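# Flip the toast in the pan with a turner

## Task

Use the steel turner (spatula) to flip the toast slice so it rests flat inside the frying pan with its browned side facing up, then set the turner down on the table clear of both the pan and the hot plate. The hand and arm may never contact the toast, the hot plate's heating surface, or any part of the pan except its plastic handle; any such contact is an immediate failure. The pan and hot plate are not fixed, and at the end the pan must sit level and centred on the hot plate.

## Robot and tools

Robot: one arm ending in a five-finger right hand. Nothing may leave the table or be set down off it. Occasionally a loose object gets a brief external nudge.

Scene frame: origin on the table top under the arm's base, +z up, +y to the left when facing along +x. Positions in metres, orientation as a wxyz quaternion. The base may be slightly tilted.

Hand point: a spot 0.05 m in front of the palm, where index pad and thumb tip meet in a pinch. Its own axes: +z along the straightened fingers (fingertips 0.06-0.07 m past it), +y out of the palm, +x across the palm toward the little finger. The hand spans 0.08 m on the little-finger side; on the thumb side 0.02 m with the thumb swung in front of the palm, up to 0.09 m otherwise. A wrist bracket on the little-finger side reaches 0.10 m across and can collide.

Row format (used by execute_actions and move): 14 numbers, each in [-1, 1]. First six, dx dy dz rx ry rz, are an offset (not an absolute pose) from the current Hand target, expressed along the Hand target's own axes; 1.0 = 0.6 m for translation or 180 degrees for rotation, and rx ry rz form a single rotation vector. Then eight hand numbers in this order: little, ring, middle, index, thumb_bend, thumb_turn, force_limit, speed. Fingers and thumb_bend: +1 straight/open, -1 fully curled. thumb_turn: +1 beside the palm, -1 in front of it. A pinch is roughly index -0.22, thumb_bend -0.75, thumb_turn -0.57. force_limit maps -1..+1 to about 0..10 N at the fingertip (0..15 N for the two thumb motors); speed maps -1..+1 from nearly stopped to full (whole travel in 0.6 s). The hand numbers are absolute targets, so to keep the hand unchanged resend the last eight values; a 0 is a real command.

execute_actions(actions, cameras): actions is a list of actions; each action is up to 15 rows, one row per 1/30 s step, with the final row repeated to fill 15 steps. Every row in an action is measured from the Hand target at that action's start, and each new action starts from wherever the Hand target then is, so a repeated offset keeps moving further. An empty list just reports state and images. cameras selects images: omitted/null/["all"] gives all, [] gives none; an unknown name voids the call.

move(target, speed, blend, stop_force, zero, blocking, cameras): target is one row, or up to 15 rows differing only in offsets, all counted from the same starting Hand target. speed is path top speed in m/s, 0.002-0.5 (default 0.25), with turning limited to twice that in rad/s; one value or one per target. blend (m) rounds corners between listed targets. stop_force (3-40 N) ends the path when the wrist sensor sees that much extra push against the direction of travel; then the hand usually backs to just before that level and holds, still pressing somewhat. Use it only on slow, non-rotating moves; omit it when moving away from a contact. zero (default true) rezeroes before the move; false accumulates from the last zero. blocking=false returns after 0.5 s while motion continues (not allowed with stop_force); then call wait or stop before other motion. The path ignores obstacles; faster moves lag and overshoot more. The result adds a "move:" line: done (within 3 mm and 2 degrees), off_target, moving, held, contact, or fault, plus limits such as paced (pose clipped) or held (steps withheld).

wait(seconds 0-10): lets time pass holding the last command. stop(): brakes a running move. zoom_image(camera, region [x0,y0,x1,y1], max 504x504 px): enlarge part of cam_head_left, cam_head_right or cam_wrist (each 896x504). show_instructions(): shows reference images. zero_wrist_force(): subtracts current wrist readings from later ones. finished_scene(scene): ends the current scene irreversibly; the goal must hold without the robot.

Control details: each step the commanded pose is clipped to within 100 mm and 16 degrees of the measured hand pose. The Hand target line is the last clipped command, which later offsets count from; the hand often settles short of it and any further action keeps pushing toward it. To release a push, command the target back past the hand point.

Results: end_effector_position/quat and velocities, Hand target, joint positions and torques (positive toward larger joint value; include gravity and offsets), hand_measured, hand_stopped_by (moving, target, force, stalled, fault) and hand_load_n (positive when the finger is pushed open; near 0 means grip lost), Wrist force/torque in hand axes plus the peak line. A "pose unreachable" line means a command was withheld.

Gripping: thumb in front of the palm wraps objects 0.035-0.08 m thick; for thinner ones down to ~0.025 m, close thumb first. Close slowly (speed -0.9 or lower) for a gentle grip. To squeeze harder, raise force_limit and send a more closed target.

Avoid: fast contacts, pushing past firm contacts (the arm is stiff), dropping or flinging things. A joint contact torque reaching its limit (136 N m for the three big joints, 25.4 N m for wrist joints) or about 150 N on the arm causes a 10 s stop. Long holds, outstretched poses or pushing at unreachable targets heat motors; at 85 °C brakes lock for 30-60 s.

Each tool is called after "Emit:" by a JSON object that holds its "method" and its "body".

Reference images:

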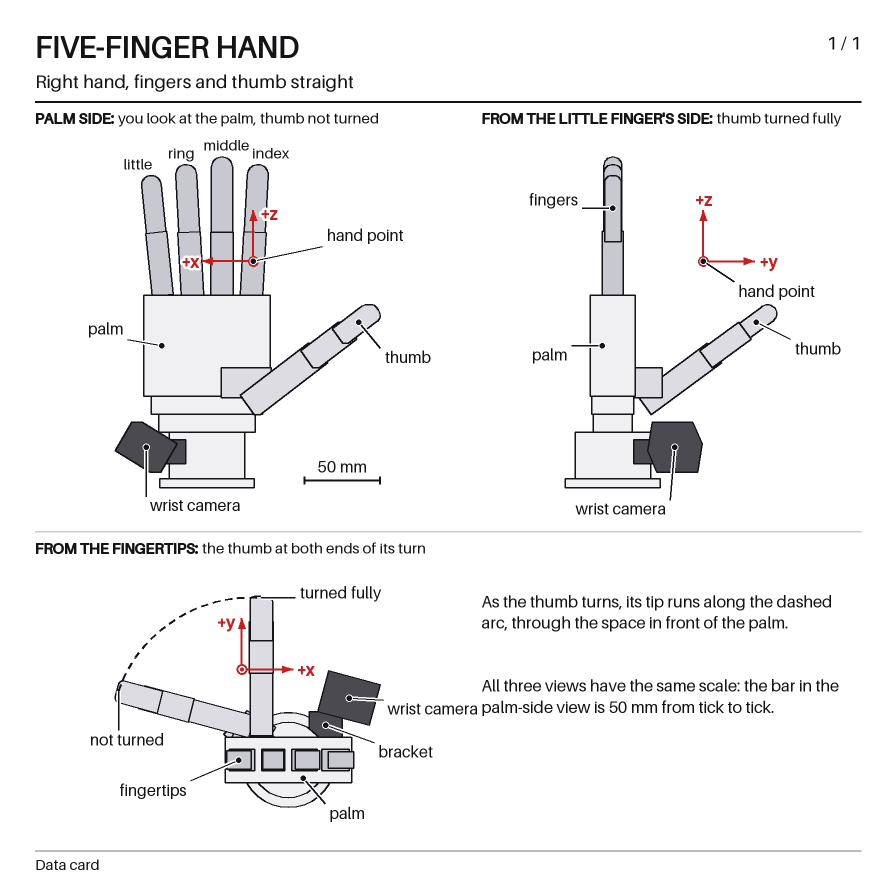

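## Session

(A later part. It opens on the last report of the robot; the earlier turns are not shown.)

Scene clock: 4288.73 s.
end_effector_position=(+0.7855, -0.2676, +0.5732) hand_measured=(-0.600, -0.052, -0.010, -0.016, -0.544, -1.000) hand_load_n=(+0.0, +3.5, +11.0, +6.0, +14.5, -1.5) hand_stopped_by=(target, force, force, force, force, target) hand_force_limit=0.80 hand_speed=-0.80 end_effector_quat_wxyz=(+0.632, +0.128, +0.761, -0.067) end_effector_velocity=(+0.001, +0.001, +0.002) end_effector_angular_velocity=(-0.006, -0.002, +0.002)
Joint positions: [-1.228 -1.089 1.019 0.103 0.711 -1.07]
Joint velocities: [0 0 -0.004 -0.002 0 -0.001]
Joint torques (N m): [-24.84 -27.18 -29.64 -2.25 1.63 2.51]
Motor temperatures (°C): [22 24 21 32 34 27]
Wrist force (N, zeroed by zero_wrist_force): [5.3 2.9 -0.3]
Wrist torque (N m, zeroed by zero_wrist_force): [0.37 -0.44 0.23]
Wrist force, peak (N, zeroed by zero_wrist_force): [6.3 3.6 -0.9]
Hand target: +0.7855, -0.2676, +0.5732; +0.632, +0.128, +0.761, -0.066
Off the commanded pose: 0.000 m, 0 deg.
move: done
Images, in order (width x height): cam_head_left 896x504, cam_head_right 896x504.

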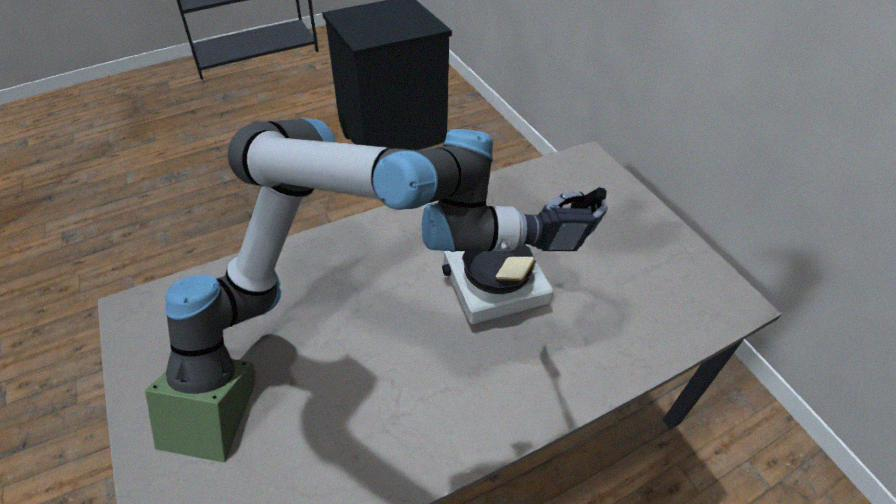

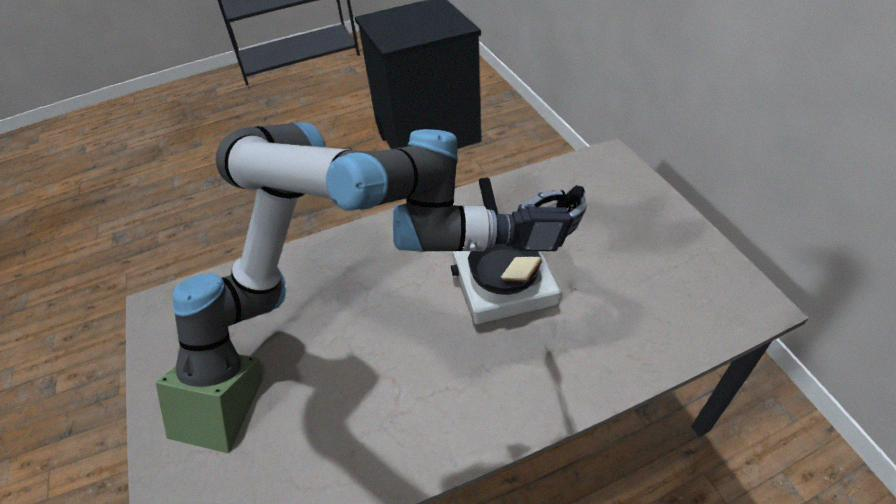

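Emit:
{"method": "move", "body": {"target": [0.2955,-0.038,-0.1847,0.3229,0.0999,0.0692,-0.6,-0.6,-0.6,-0.6,-1,-1,0.8,-0.8], "speed": 0.12}}

Emit:
{"method": "zoom_image", "body": {"camera": "cam_head_left", "region": [440, 215, 560, 315]}}

Emit:
{"method": "zoom_image", "body": {"camera": "cam_head_right", "region": [440, 215, 560, 315]}}

Scene clock: 4322.90 s.
end_effector_position=(+0.6447, -0.2407, +0.4194) hand_measured=(-0.600, -0.052, -0.010, -0.016, -0.544, -1.000) hand_load_n=(+0.0, +4.0, +11.5, +5.5, +15.5, -2.0) hand_stopped_by=(target, force, force, force, force, target) hand_force_limit=0.80 hand_speed=-0.80 end_effector_quat_wxyz=(+0.373, +0.504, +0.701, -0.340) end_effector_velocity=(+0.000, +0.000, +0.000) end_effector_angular_velocity=(+0.000, +0.000, +0.000)
Joint positions: [-0.937 -1.279 1.283 0.813 1.746 -0.993]
Joint velocities: [0 -0.001 0 0 0 -0.001]
Joint torques (N m): [-21.12 -37.92 -12.9 -1.08 1.82 -1.38]
Motor temperatures (°C): [22 24 21 32 34 27]
Wrist force (N, zeroed by zero_wrist_force): [4.9 3.2 0.0]
Wrist torque (N m, zeroed by zero_wrist_force): [0.37 -0.46 0.30]
Wrist force, peak (N, zeroed by zero_wrist_force): [5.6 3.2 -0.5]
Hand target: +0.6446, -0.2406, +0.4195; +0.373, +0.504, +0.701, -0.340
Off the commanded pose: 0.000 m, 0 deg.
move: done
camera_calibration:
cam_wrist: T_world_to_cam=[[0.853813, 0.391184, -0.343479, -0.318357], [0.293773, 0.182642, 0.938264, -0.538597], [0.429768, -0.902007, 0.0410232, -0.397812], [0, 0, 0, 1]] pos_world=[0.601009, -0.135922, 0.412317]

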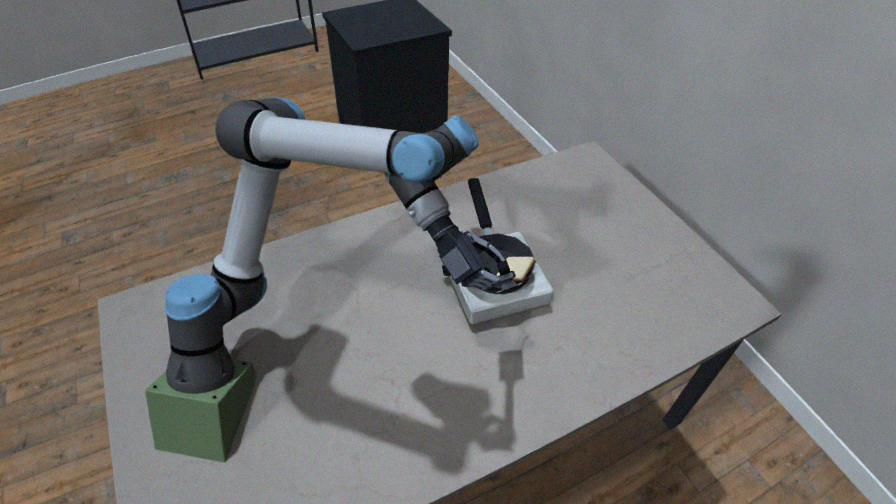

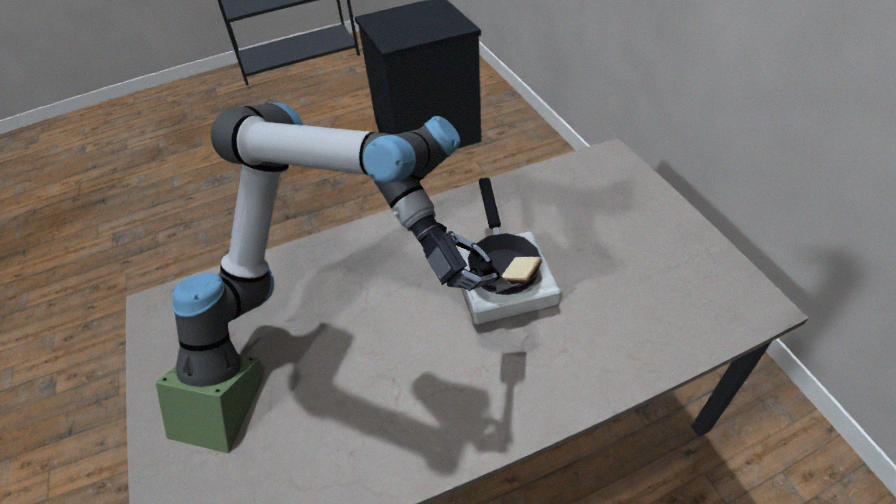

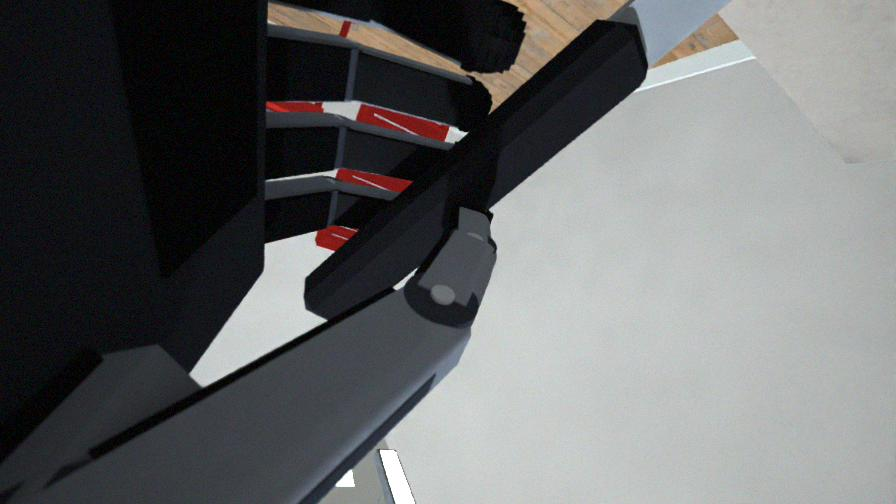

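Scaled by 4.200.

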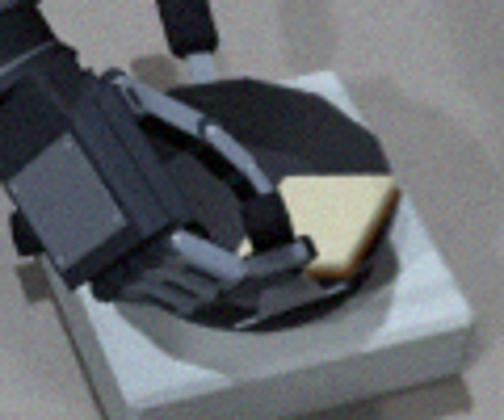

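Scaled by 4.200.

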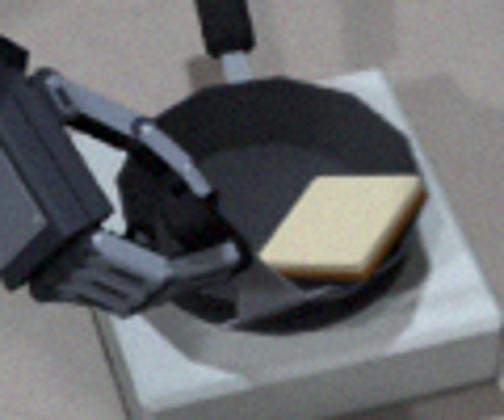

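Emit:
{"method": "zoom_image", "body": {"camera": "cam_head_right", "region": [470, 265, 530, 300]}}

Emit:
{"method": "zoom_image", "body": {"camera": "cam_head_left", "region": [470, 265, 530, 300]}}

Scaled by 8.400.

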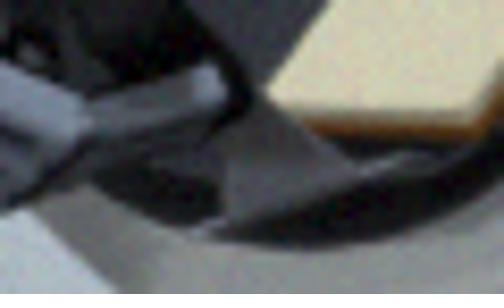

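Scaled by 8.400.

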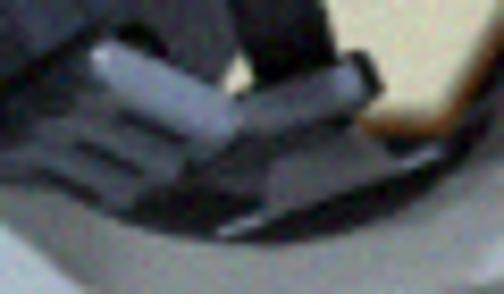

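Emit:
{"method": "move", "body": {"target": [0.1072,0.0793,-0.0075,0,0,0,-0.6,-0.6,-0.6,-0.6,-1,-1,0.8,-0.8], "speed": 0.06, "stop_force": 3, "cameras": ["cam_head_left","cam_head_right"]}}

Emit:
{"method": "zoom_image", "body": {"camera": "cam_head_left", "region": [470, 245, 550, 300]}}

Emit:
{"method": "zoom_image", "body": {"camera": "cam_head_right", "region": [470, 245, 550, 300]}}

Scene clock: 4340.63 s.
end_effector_position=(+0.6757, -0.1952, +0.3613) hand_measured=(-0.600, -0.052, -0.010, -0.016, -0.544, -1.000) hand_load_n=(+0.0, +5.0, +12.0, +4.5, +16.0, -2.5) hand_stopped_by=(target, force, force, force, force, target) hand_force_limit=0.80 hand_speed=-0.80 end_effector_quat_wxyz=(+0.373, +0.504, +0.701, -0.340) end_effector_velocity=(+0.000, +0.000, +0.000) end_effector_angular_velocity=(+0.000, +0.000, +0.000)
Joint positions: [-0.769 -1.237 1.297 0.786 1.859 -0.865]
Joint velocities: [0 0 0 0 0 0]
Joint torques (N m): [-15.06 -43.73 -18.14 2.47 0.97 -1.76]
Motor temperatures (°C): [22 24 21 32 34 27]
Wrist force (N, zeroed by zero_wrist_force): [4.8 2.9 0.4]
Wrist torque (N m, zeroed by zero_wrist_force): [0.38 -0.52 0.26]
Wrist force, peak (N, zeroed by zero_wrist_force): [5.4 3.5 0.6]
Hand target: +0.6757, -0.1952, +0.3613; +0.373, +0.504, +0.701, -0.340
Off the commanded pose: 0.000 m, 0 deg.
move: done
Images, in order (width x height): cam_head_left 896x504, cam_head_right 896x504.

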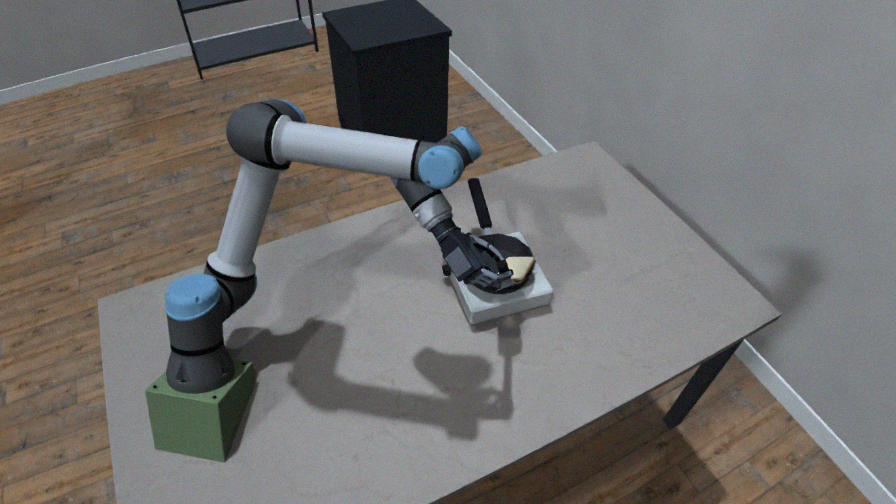

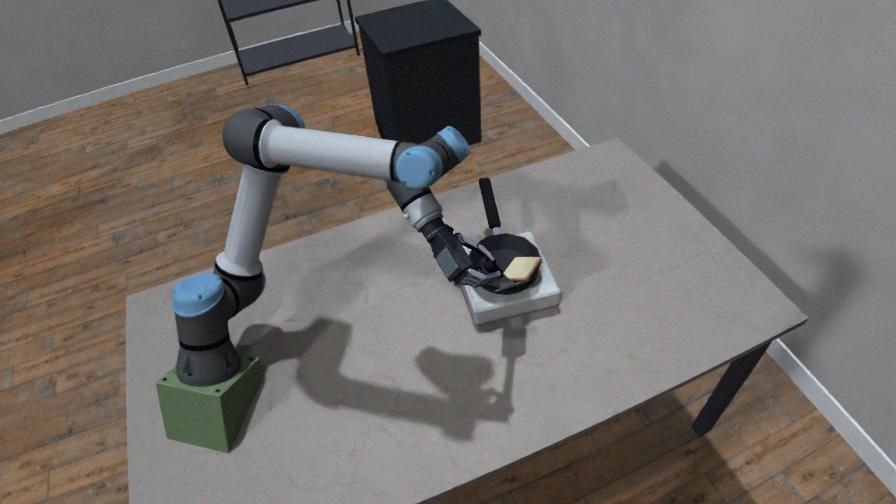

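Scaled by 6.300.

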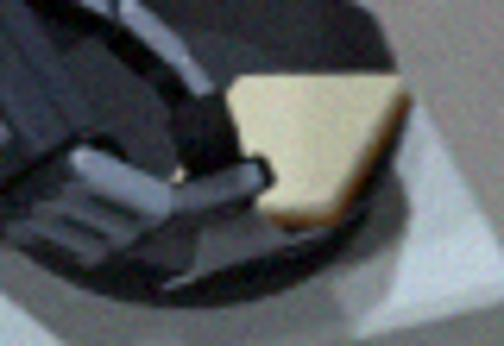

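Scaled by 6.300.

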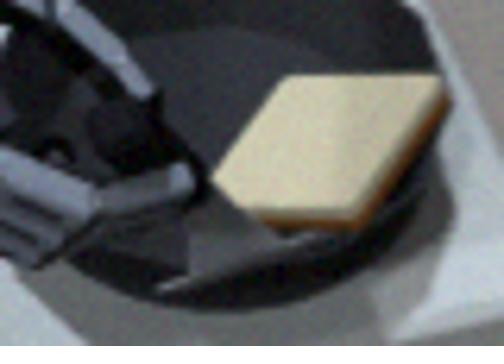

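Emit:
{"method": "move", "body": {"target": [0.028,0.020,-0.002,0,0,0,-0.6,-0.6,-0.6,-0.6,-1,-1,0.8,-0.8], "speed": 0.03, "stop_force": 3, "cameras": ["cam_head_left","cam_head_right"]}}

Emit:
{"method": "zoom_image", "body": {"camera": "cam_head_right", "region": [470, 245, 550, 300]}}

Emit:
{"method": "zoom_image", "body": {"camera": "cam_head_left", "region": [500, 220, 600, 290]}}

Scene clock: 4360.80 s.
end_effector_position=(+0.6834, -0.1835, +0.3462) hand_measured=(-0.600, -0.052, -0.010, -0.016, -0.544, -1.000) hand_load_n=(+0.0, +6.5, +14.0, +1.5, +20.0, -3.0) hand_stopped_by=(target, force, force, force, force, target) hand_force_limit=0.80 hand_speed=-0.80 end_effector_quat_wxyz=(+0.373, +0.504, +0.701, -0.340) end_effector_velocity=(-0.001, +0.000, +0.000) end_effector_angular_velocity=(+0.001, +0.001, -0.002)
Joint positions: [-0.726 -1.221 1.294 0.783 1.887 -0.832]
Joint velocities: [-0.001 0 0.001 0.002 0 0.001]
Joint torques (N m): [-23.37 -45.14 -11.76 1.81 0.1 -1.85]
Motor temperatures (°C): [22 24 21 32 34 27]
Wrist force (N, zeroed by zero_wrist_force): [5.1 3.0 1.3]
Wrist torque (N m, zeroed by zero_wrist_force): [0.51 -0.68 0.23]
Wrist force, peak (N, zeroed by zero_wrist_force): [5.3 3.2 1.6]
Hand target: +0.6834, -0.1835, +0.3462; +0.373, +0.504, +0.701, -0.340
Off the commanded pose: 0.000 m, 0 deg.
move: done
Images, in order (width x height): cam_head_left 896x504, cam_head_right 896x504.

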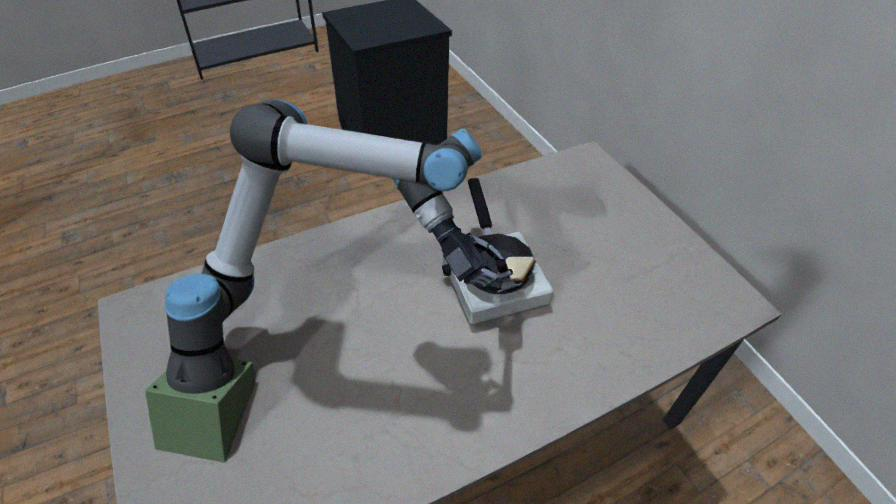

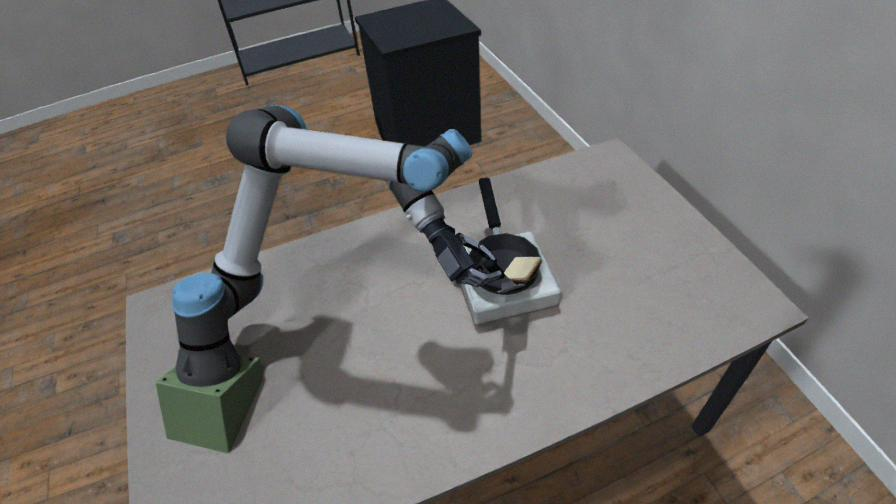

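Scaled by 6.300.

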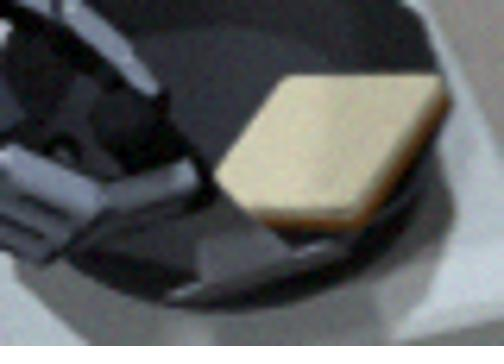

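Scaled by 5.040.

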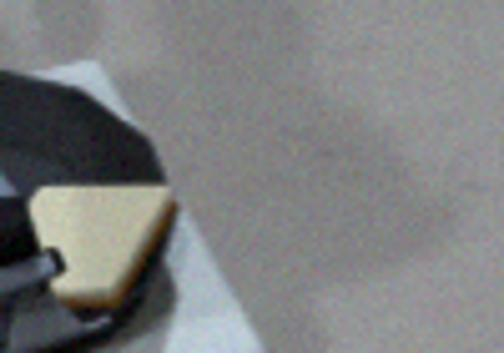

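Emit:
{"method": "move", "body": {"target": [0.018,0.014,-0.0012,0,0,0,-0.6,-0.6,-0.6,-0.6,-1,-1,0.8,-0.8], "speed": 0.03, "stop_force": 3, "cameras": ["cam_head_right","cam_head_left"]}}

Emit:
{"method": "zoom_image", "body": {"camera": "cam_head_right", "region": [470, 245, 550, 300]}}

Emit:
{"method": "zoom_image", "body": {"camera": "cam_head_left", "region": [460, 245, 540, 300]}}

Scene clock: 4367.20 s.
end_effector_position=(+0.6890, -0.1758, +0.3364) hand_measured=(-0.600, -0.052, -0.010, -0.016, -0.544, -1.000) hand_load_n=(+0.0, +7.0, +14.5, +0.5, +21.0, -3.5) hand_stopped_by=(target, force, force, force, force, target) hand_force_limit=0.80 hand_speed=-0.80 end_effector_quat_wxyz=(+0.373, +0.504, +0.701, -0.340) end_effector_velocity=(+0.000, +0.000, +0.000) end_effector_angular_velocity=(+0.000, -0.002, +0.000)
Joint positions: [-0.698 -1.208 1.289 0.783 1.906 -0.809]
Joint velocities: [0.001 0 0 0 0 0.002]
Joint torques (N m): [-23.85 -45.93 -13.01 2.21 0.14 -1.88]
Motor temperatures (°C): [22 24 21 32 34 27]
Wrist force (N, zeroed by zero_wrist_force): [5.3 3.0 1.6]
Wrist torque (N m, zeroed by zero_wrist_force): [0.49 -0.69 0.18]
Wrist force, peak (N, zeroed by zero_wrist_force): [5.5 3.2 1.6]
Hand target: +0.6890, -0.1758, +0.3364; +0.373, +0.504, +0.701, -0.340
Off the commanded pose: 0.000 m, 0 deg.
move: done
Images, in order (width x height): cam_head_left 896x504, cam_head_right 896x504.

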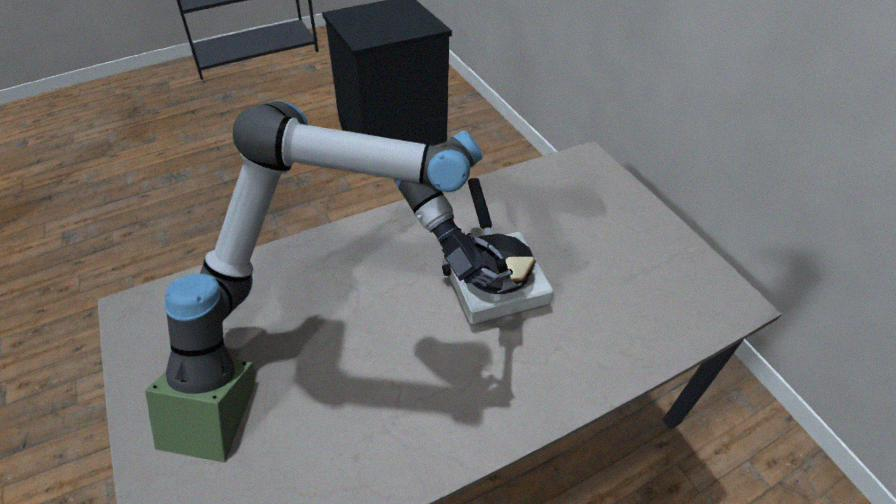

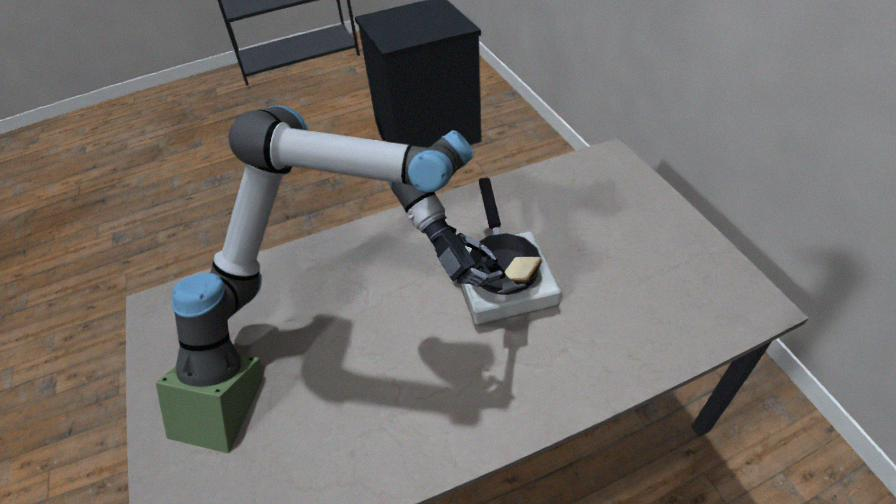

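Scaled by 6.300.

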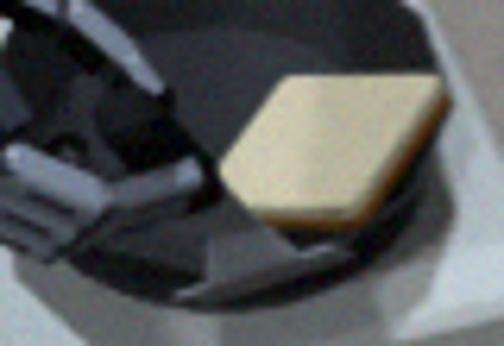

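Scaled by 6.300.

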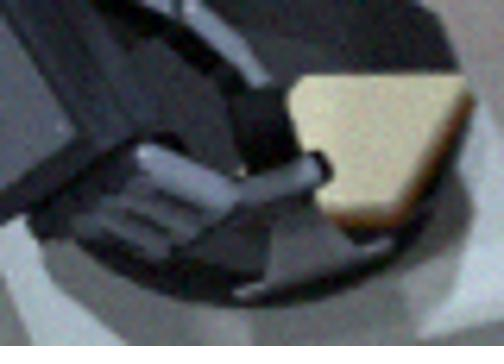

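Emit:
{"method": "move", "body": {"target": [0.0042,0.0302,-0.0137,0,0,0,-0.6,-0.6,-0.6,-0.6,-1,-1,0.8,-0.8], "speed": 0.03, "stop_force": 3, "cameras": ["cam_head_right","cam_head_left"]}}

Emit:
{"method": "zoom_image", "body": {"camera": "cam_head_right", "region": [470, 245, 550, 300]}}

Emit:
{"method": "zoom_image", "body": {"camera": "cam_head_left", "region": [460, 245, 540, 300]}}

Scene clock: 4375.17 s.
end_effector_position=(+0.7044, -0.1629, +0.3364) hand_measured=(-0.600, -0.052, -0.010, -0.016, -0.542, -1.000) hand_load_n=(+0.0, +8.5, +15.5, +0.5, +21.5, -3.0) hand_stopped_by=(target, force, force, force, force, target) hand_force_limit=0.80 hand_speed=-0.80 end_effector_quat_wxyz=(+0.373, +0.504, +0.701, -0.340) end_effector_velocity=(+0.000, +0.000, +0.000) end_effector_angular_velocity=(+0.000, -0.001, -0.001)
Joint positions: [-0.663 -1.18 1.228 0.825 1.928 -0.781]
Joint velocities: [0 0 -0.001 0 0 0.001]
Joint torques (N m): [-24.04 -48.13 -13.76 -1.31 -0.25 -1.84]
Motor temperatures (°C): [22 24 21 32 34 27]
Wrist force (N, zeroed by zero_wrist_force): [5.5 3.0 1.5]
Wrist torque (N m, zeroed by zero_wrist_force): [0.50 -0.72 0.13]
Wrist force, peak (N, zeroed by zero_wrist_force): [5.9 3.1 1.4]
Hand target: +0.7044, -0.1629, +0.3364; +0.373, +0.504, +0.701, -0.340
Off the commanded pose: 0.000 m, 0 deg.
move: done
Images, in order (width x height): cam_head_left 896x504, cam_head_right 896x504.

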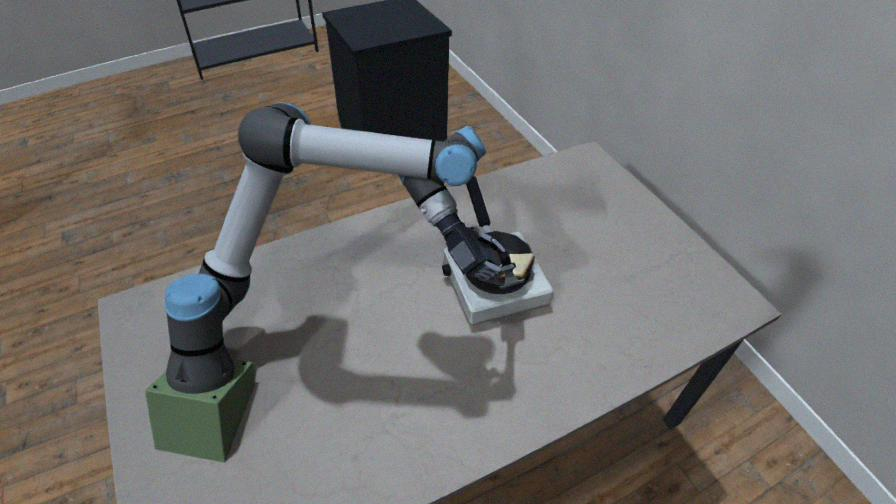

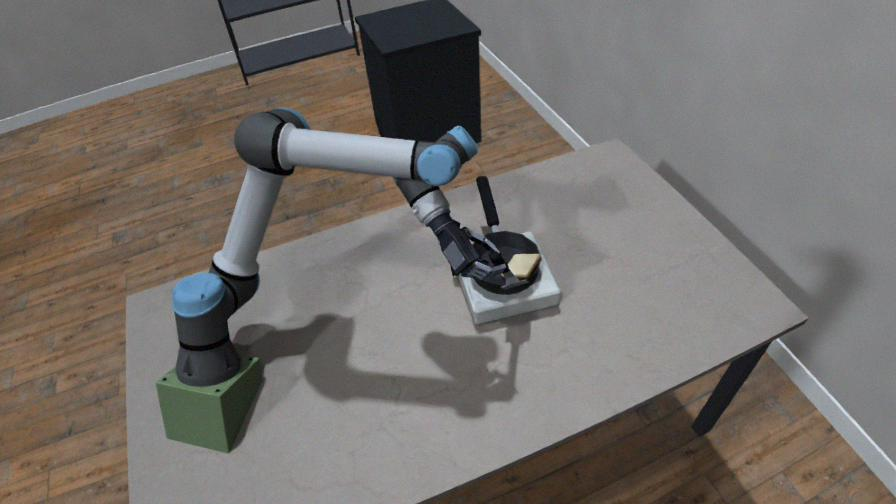

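Scaled by 6.300.

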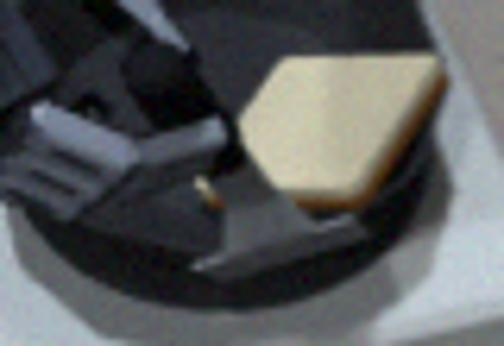

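Scaled by 6.300.

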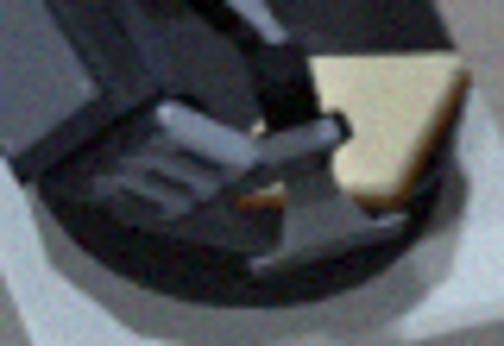

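Emit:
{"method": "move", "body": {"target": [-0.0417,0.0105,-0.0305,0,0,0,-0.6,-0.6,-0.6,-0.6,-1,-1,0.8,-0.8], "speed": 0.05, "cameras": ["cam_head_right","cam_head_left"]}}

Emit:
{"method": "zoom_image", "body": {"camera": "cam_head_right", "region": [470, 245, 550, 300]}}

Emit:
{"method": "zoom_image", "body": {"camera": "cam_head_left", "region": [460, 245, 540, 300]}}

Scene clock: 4383.90 s.
end_effector_position=(+0.7124, -0.1570, +0.3664) hand_measured=(-0.600, -0.052, -0.010, -0.016, -0.542, -1.000) hand_load_n=(+0.0, +8.5, +16.5, +0.0, +21.0, -3.0) hand_stopped_by=(target, force, force, force, force, target) hand_force_limit=0.80 hand_speed=-0.80 end_effector_quat_wxyz=(+0.373, +0.504, +0.701, -0.340) end_effector_velocity=(+0.001, +0.000, +0.000) end_effector_angular_velocity=(-0.001, -0.001, +0.003)
Joint positions: [-0.676 -1.178 1.146 0.902 1.92 -0.791]
Joint velocities: [0 0 -0.001 -0.003 -0.001 -0.002]
Joint torques (N m): [-8.76 -27.72 -12.48 -1.34 2.19 1.62]
Motor temperatures (°C): [22 24 21 32 34 27]
Wrist force (N, zeroed by zero_wrist_force): [4.9 2.3 1.6]
Wrist torque (N m, zeroed by zero_wrist_force): [0.45 -0.75 0.16]
Wrist force, peak (N, zeroed by zero_wrist_force): [6.3 2.9 1.8]
Hand target: +0.7124, -0.1569, +0.3664; +0.373, +0.504, +0.701, -0.340
Off the commanded pose: 0.000 m, 0 deg.
move: done
Images, in order (width x height): cam_head_left 896x504, cam_head_right 896x504.

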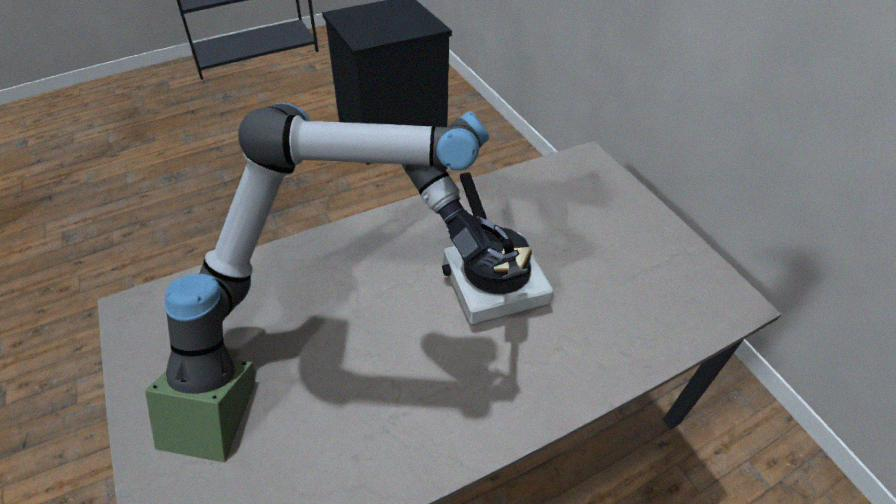

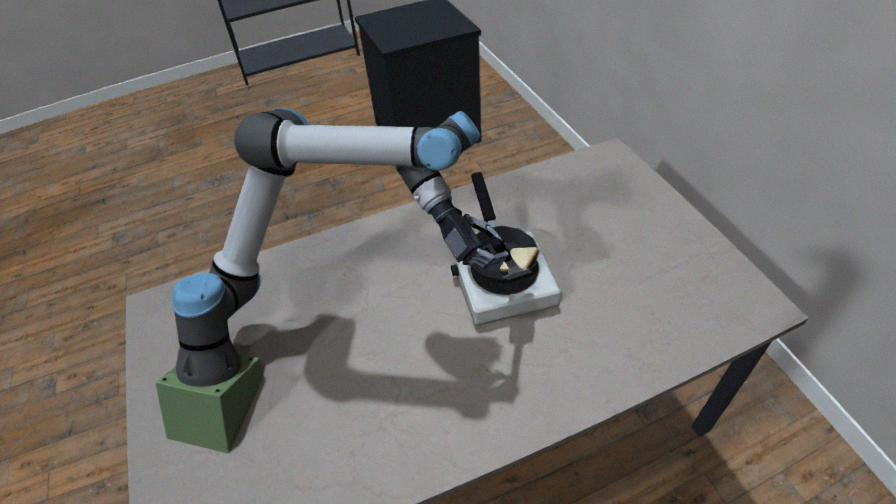

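Scaled by 6.300.

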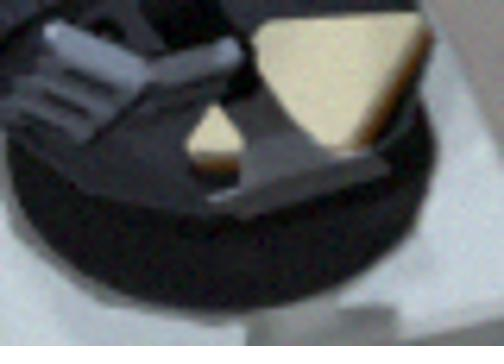

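Scaled by 6.300.

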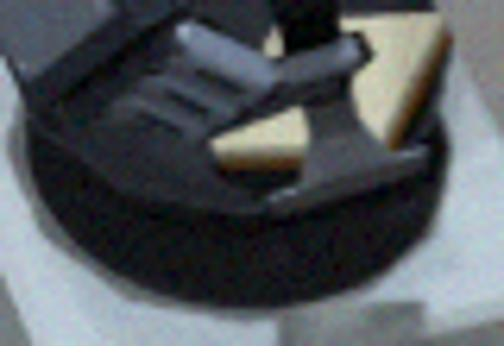

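Emit:
{"method": "zoom_image", "body": {"camera": "cam_head_right", "region": [420, 160, 580, 330]}}

Emit:
{"method": "zoom_image", "body": {"camera": "cam_head_left", "region": [420, 160, 580, 330]}}

Emit:
{"method": "wait", "body": {"seconds": 0.2}}

Scaled by 2.965.

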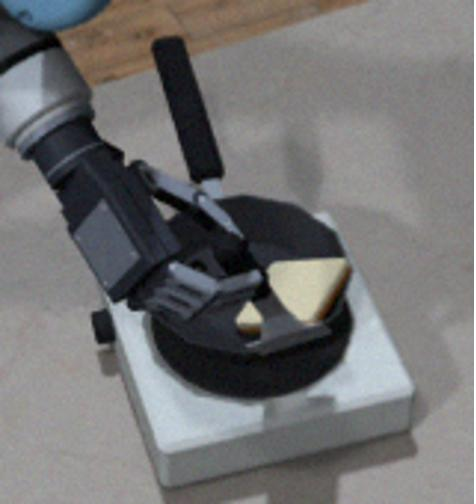

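Scaled by 2.965.

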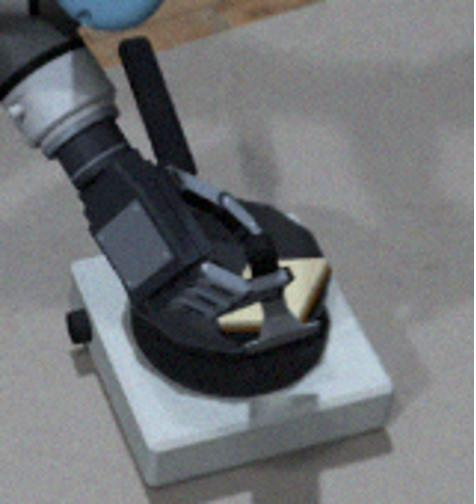

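Scene clock: 4391.73 s.
end_effector_position=(+0.7124, -0.1569, +0.3664) hand_measured=(-0.600, -0.052, -0.010, -0.016, -0.542, -1.000) hand_load_n=(+0.0, +8.5, +16.0, +0.0, +21.0, -3.0) hand_stopped_by=(target, force, force, force, force, target) hand_force_limit=0.80 hand_speed=-0.80 end_effector_quat_wxyz=(+0.373, +0.504, +0.701, -0.340) end_effector_velocity=(+0.000, +0.000, +0.000) end_effector_angular_velocity=(+0.001, +0.001, -0.001)
Joint positions: [-0.676 -1.178 1.146 0.902 1.92 -0.791]
Joint velocities: [-0.001 0 0 0.001 -0.001 0]
Joint torques (N m): [-12.38 -41.97 -20.88 1.9 1.74 2.51]
Motor temperatures (°C): [22 24 21 32 34 27]
Wrist force (N, zeroed by zero_wrist_force): [5.1 2.4 1.4]
Wrist torque (N m, zeroed by zero_wrist_force): [0.47 -0.77 0.18]
Wrist force, peak (N, zeroed by zero_wrist_force): [5.1 2.6 1.8]
Hand target: +0.7124, -0.1569, +0.3664; +0.373, +0.504, +0.701, -0.340
Off the commanded pose: 0.000 m, 0 deg.
wait: 0.20 s; at rest from the start
camera_calibration:
cam_wrist: T_world_to_cam=[[0.853932, 0.391064, -0.34332, -0.427313], [0.293651, 0.182543, 0.938321, -0.523989], [0.429614, -0.902079, 0.0410434, -0.349143], [0, 0, 0, 1]] pos_world=[0.668764, -0.0521971, 0.359295]

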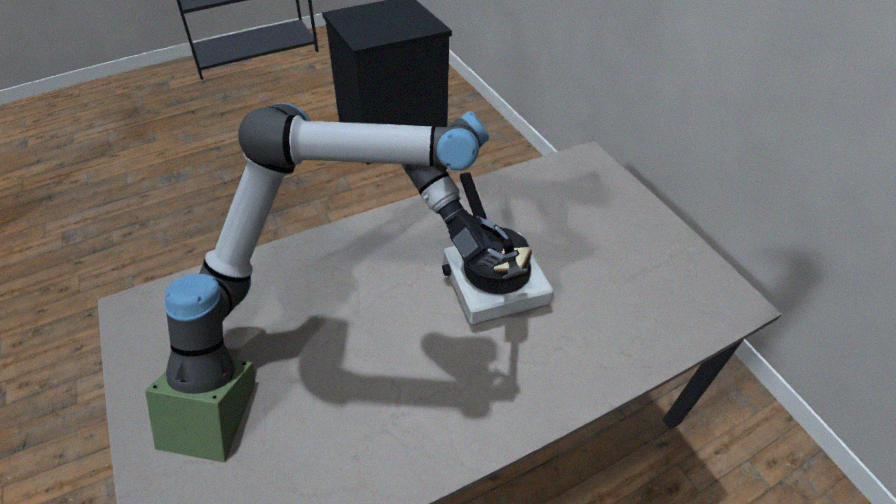

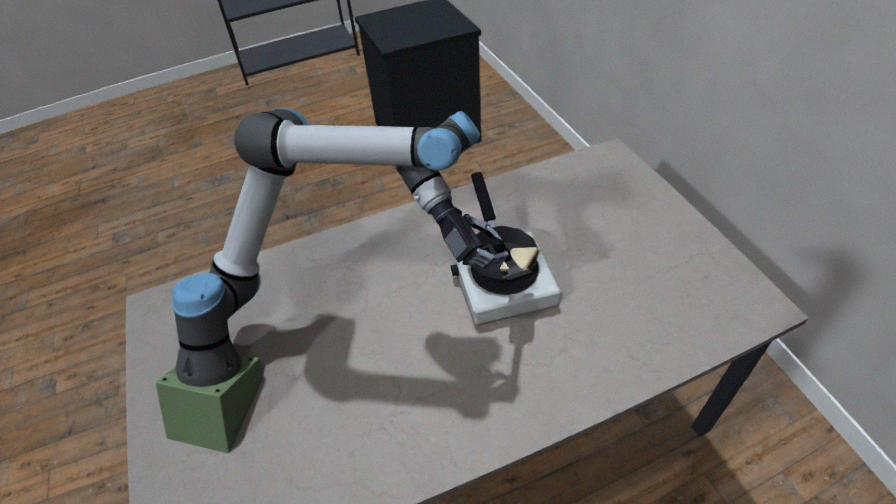

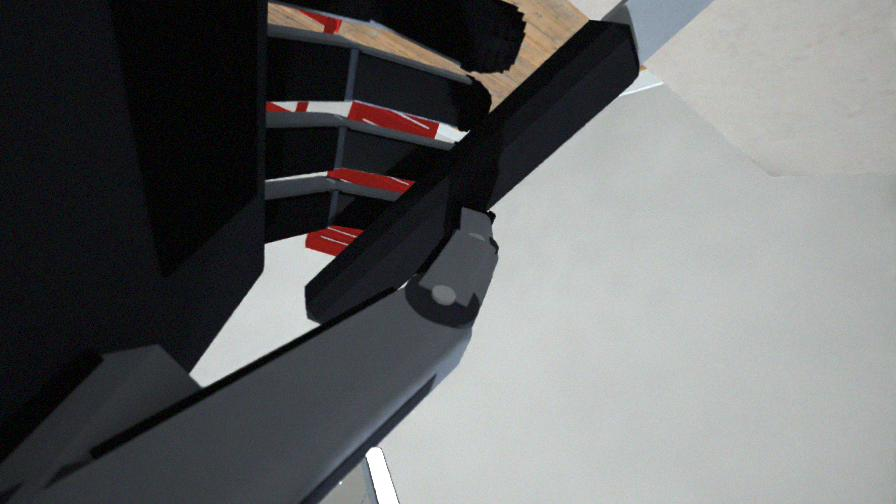

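Emit:
{"method": "move", "body": {"target": [-0.038,0.0162,-0.0385,0,0,0,-0.6,-0.6,-0.6,-0.6,-1,-1,0.8,-0.8], "speed": 0.05, "cameras": ["cam_head_right","cam_head_left"]}}

Emit:
{"method": "zoom_image", "body": {"camera": "cam_head_right", "region": [430, 190, 570, 320]}}

Emit:
{"method": "zoom_image", "body": {"camera": "cam_head_left", "region": [430, 190, 570, 320]}}

Scene clock: 4406.93 s.
end_effector_position=(+0.7224, -0.1451, +0.3964) hand_measured=(-0.600, -0.052, -0.010, -0.016, -0.544, -1.000) hand_load_n=(+0.0, +6.5, +15.5, +2.5, +16.0, +0.0) hand_stopped_by=(target, force, force, force, force, target) hand_force_limit=0.80 hand_speed=-0.80 end_effector_quat_wxyz=(+0.373, +0.504, +0.701, -0.340) end_effector_velocity=(+0.000, +0.000, +0.000) end_effector_angular_velocity=(-0.001, -0.002, -0.001)
Joint positions: [-0.677 -1.168 1.045 0.992 1.919 -0.792]
Joint velocities: [0 0 0.001 -0.002 0.001 0.001]
Joint torques (N m): [-22.13 -38.16 -12.41 -1.46 1.6 -0.47]
Motor temperatures (°C): [22 24 21 32 34 27]
Wrist force (N, zeroed by zero_wrist_force): [4.9 3.0 1.0]
Wrist torque (N m, zeroed by zero_wrist_force): [0.43 -0.66 0.21]
Wrist force, peak (N, zeroed by zero_wrist_force): [4.9 4.1 -2.1]
Hand target: +0.7224, -0.1450, +0.3965; +0.373, +0.504, +0.701, -0.340
Off the commanded pose: 0.000 m, 0 deg.
move: done
Images, in order (width x height): cam_head_left 896x504, cam_head_right 896x504.

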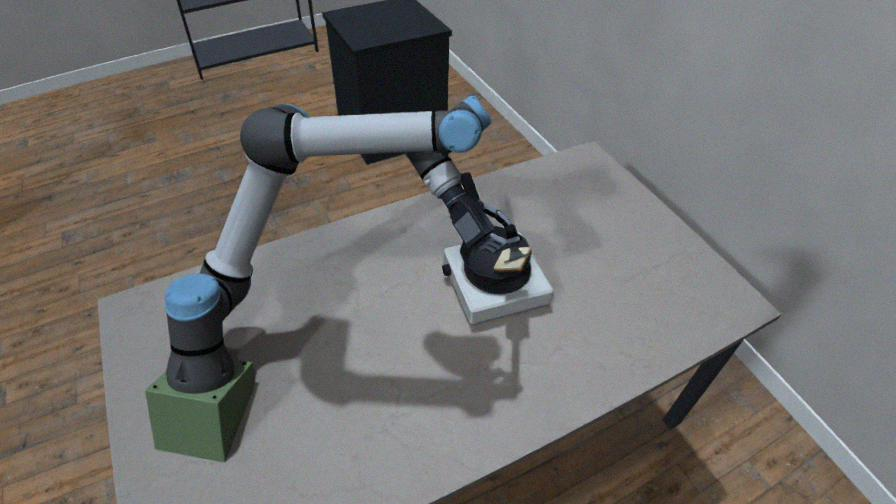

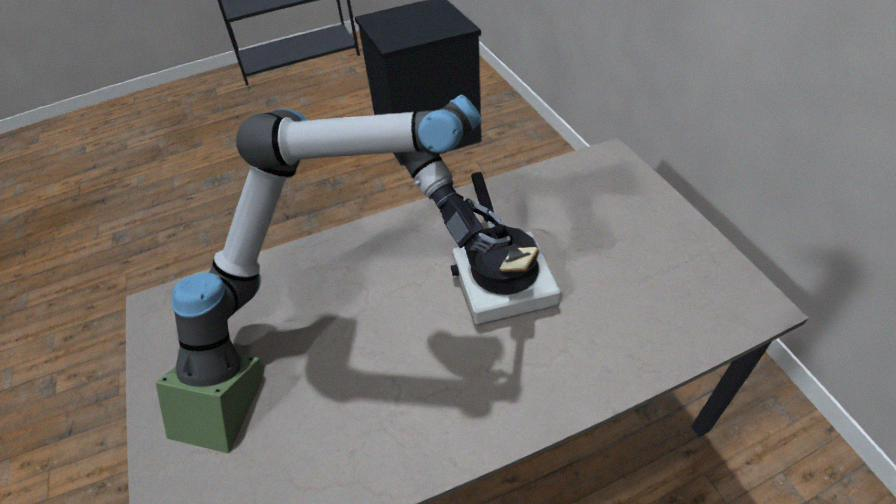

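Scaled by 3.600.

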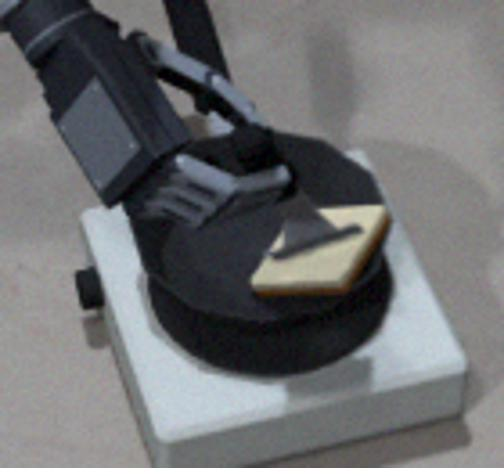

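Scaled by 3.600.

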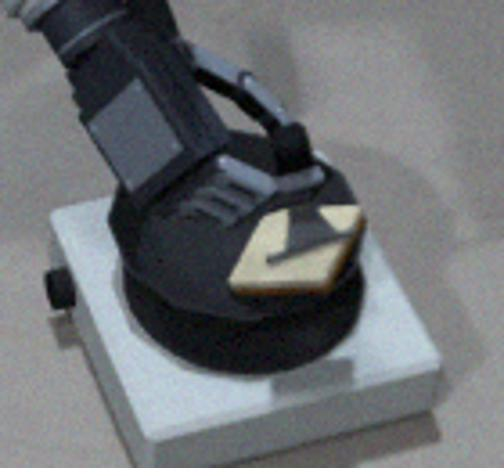

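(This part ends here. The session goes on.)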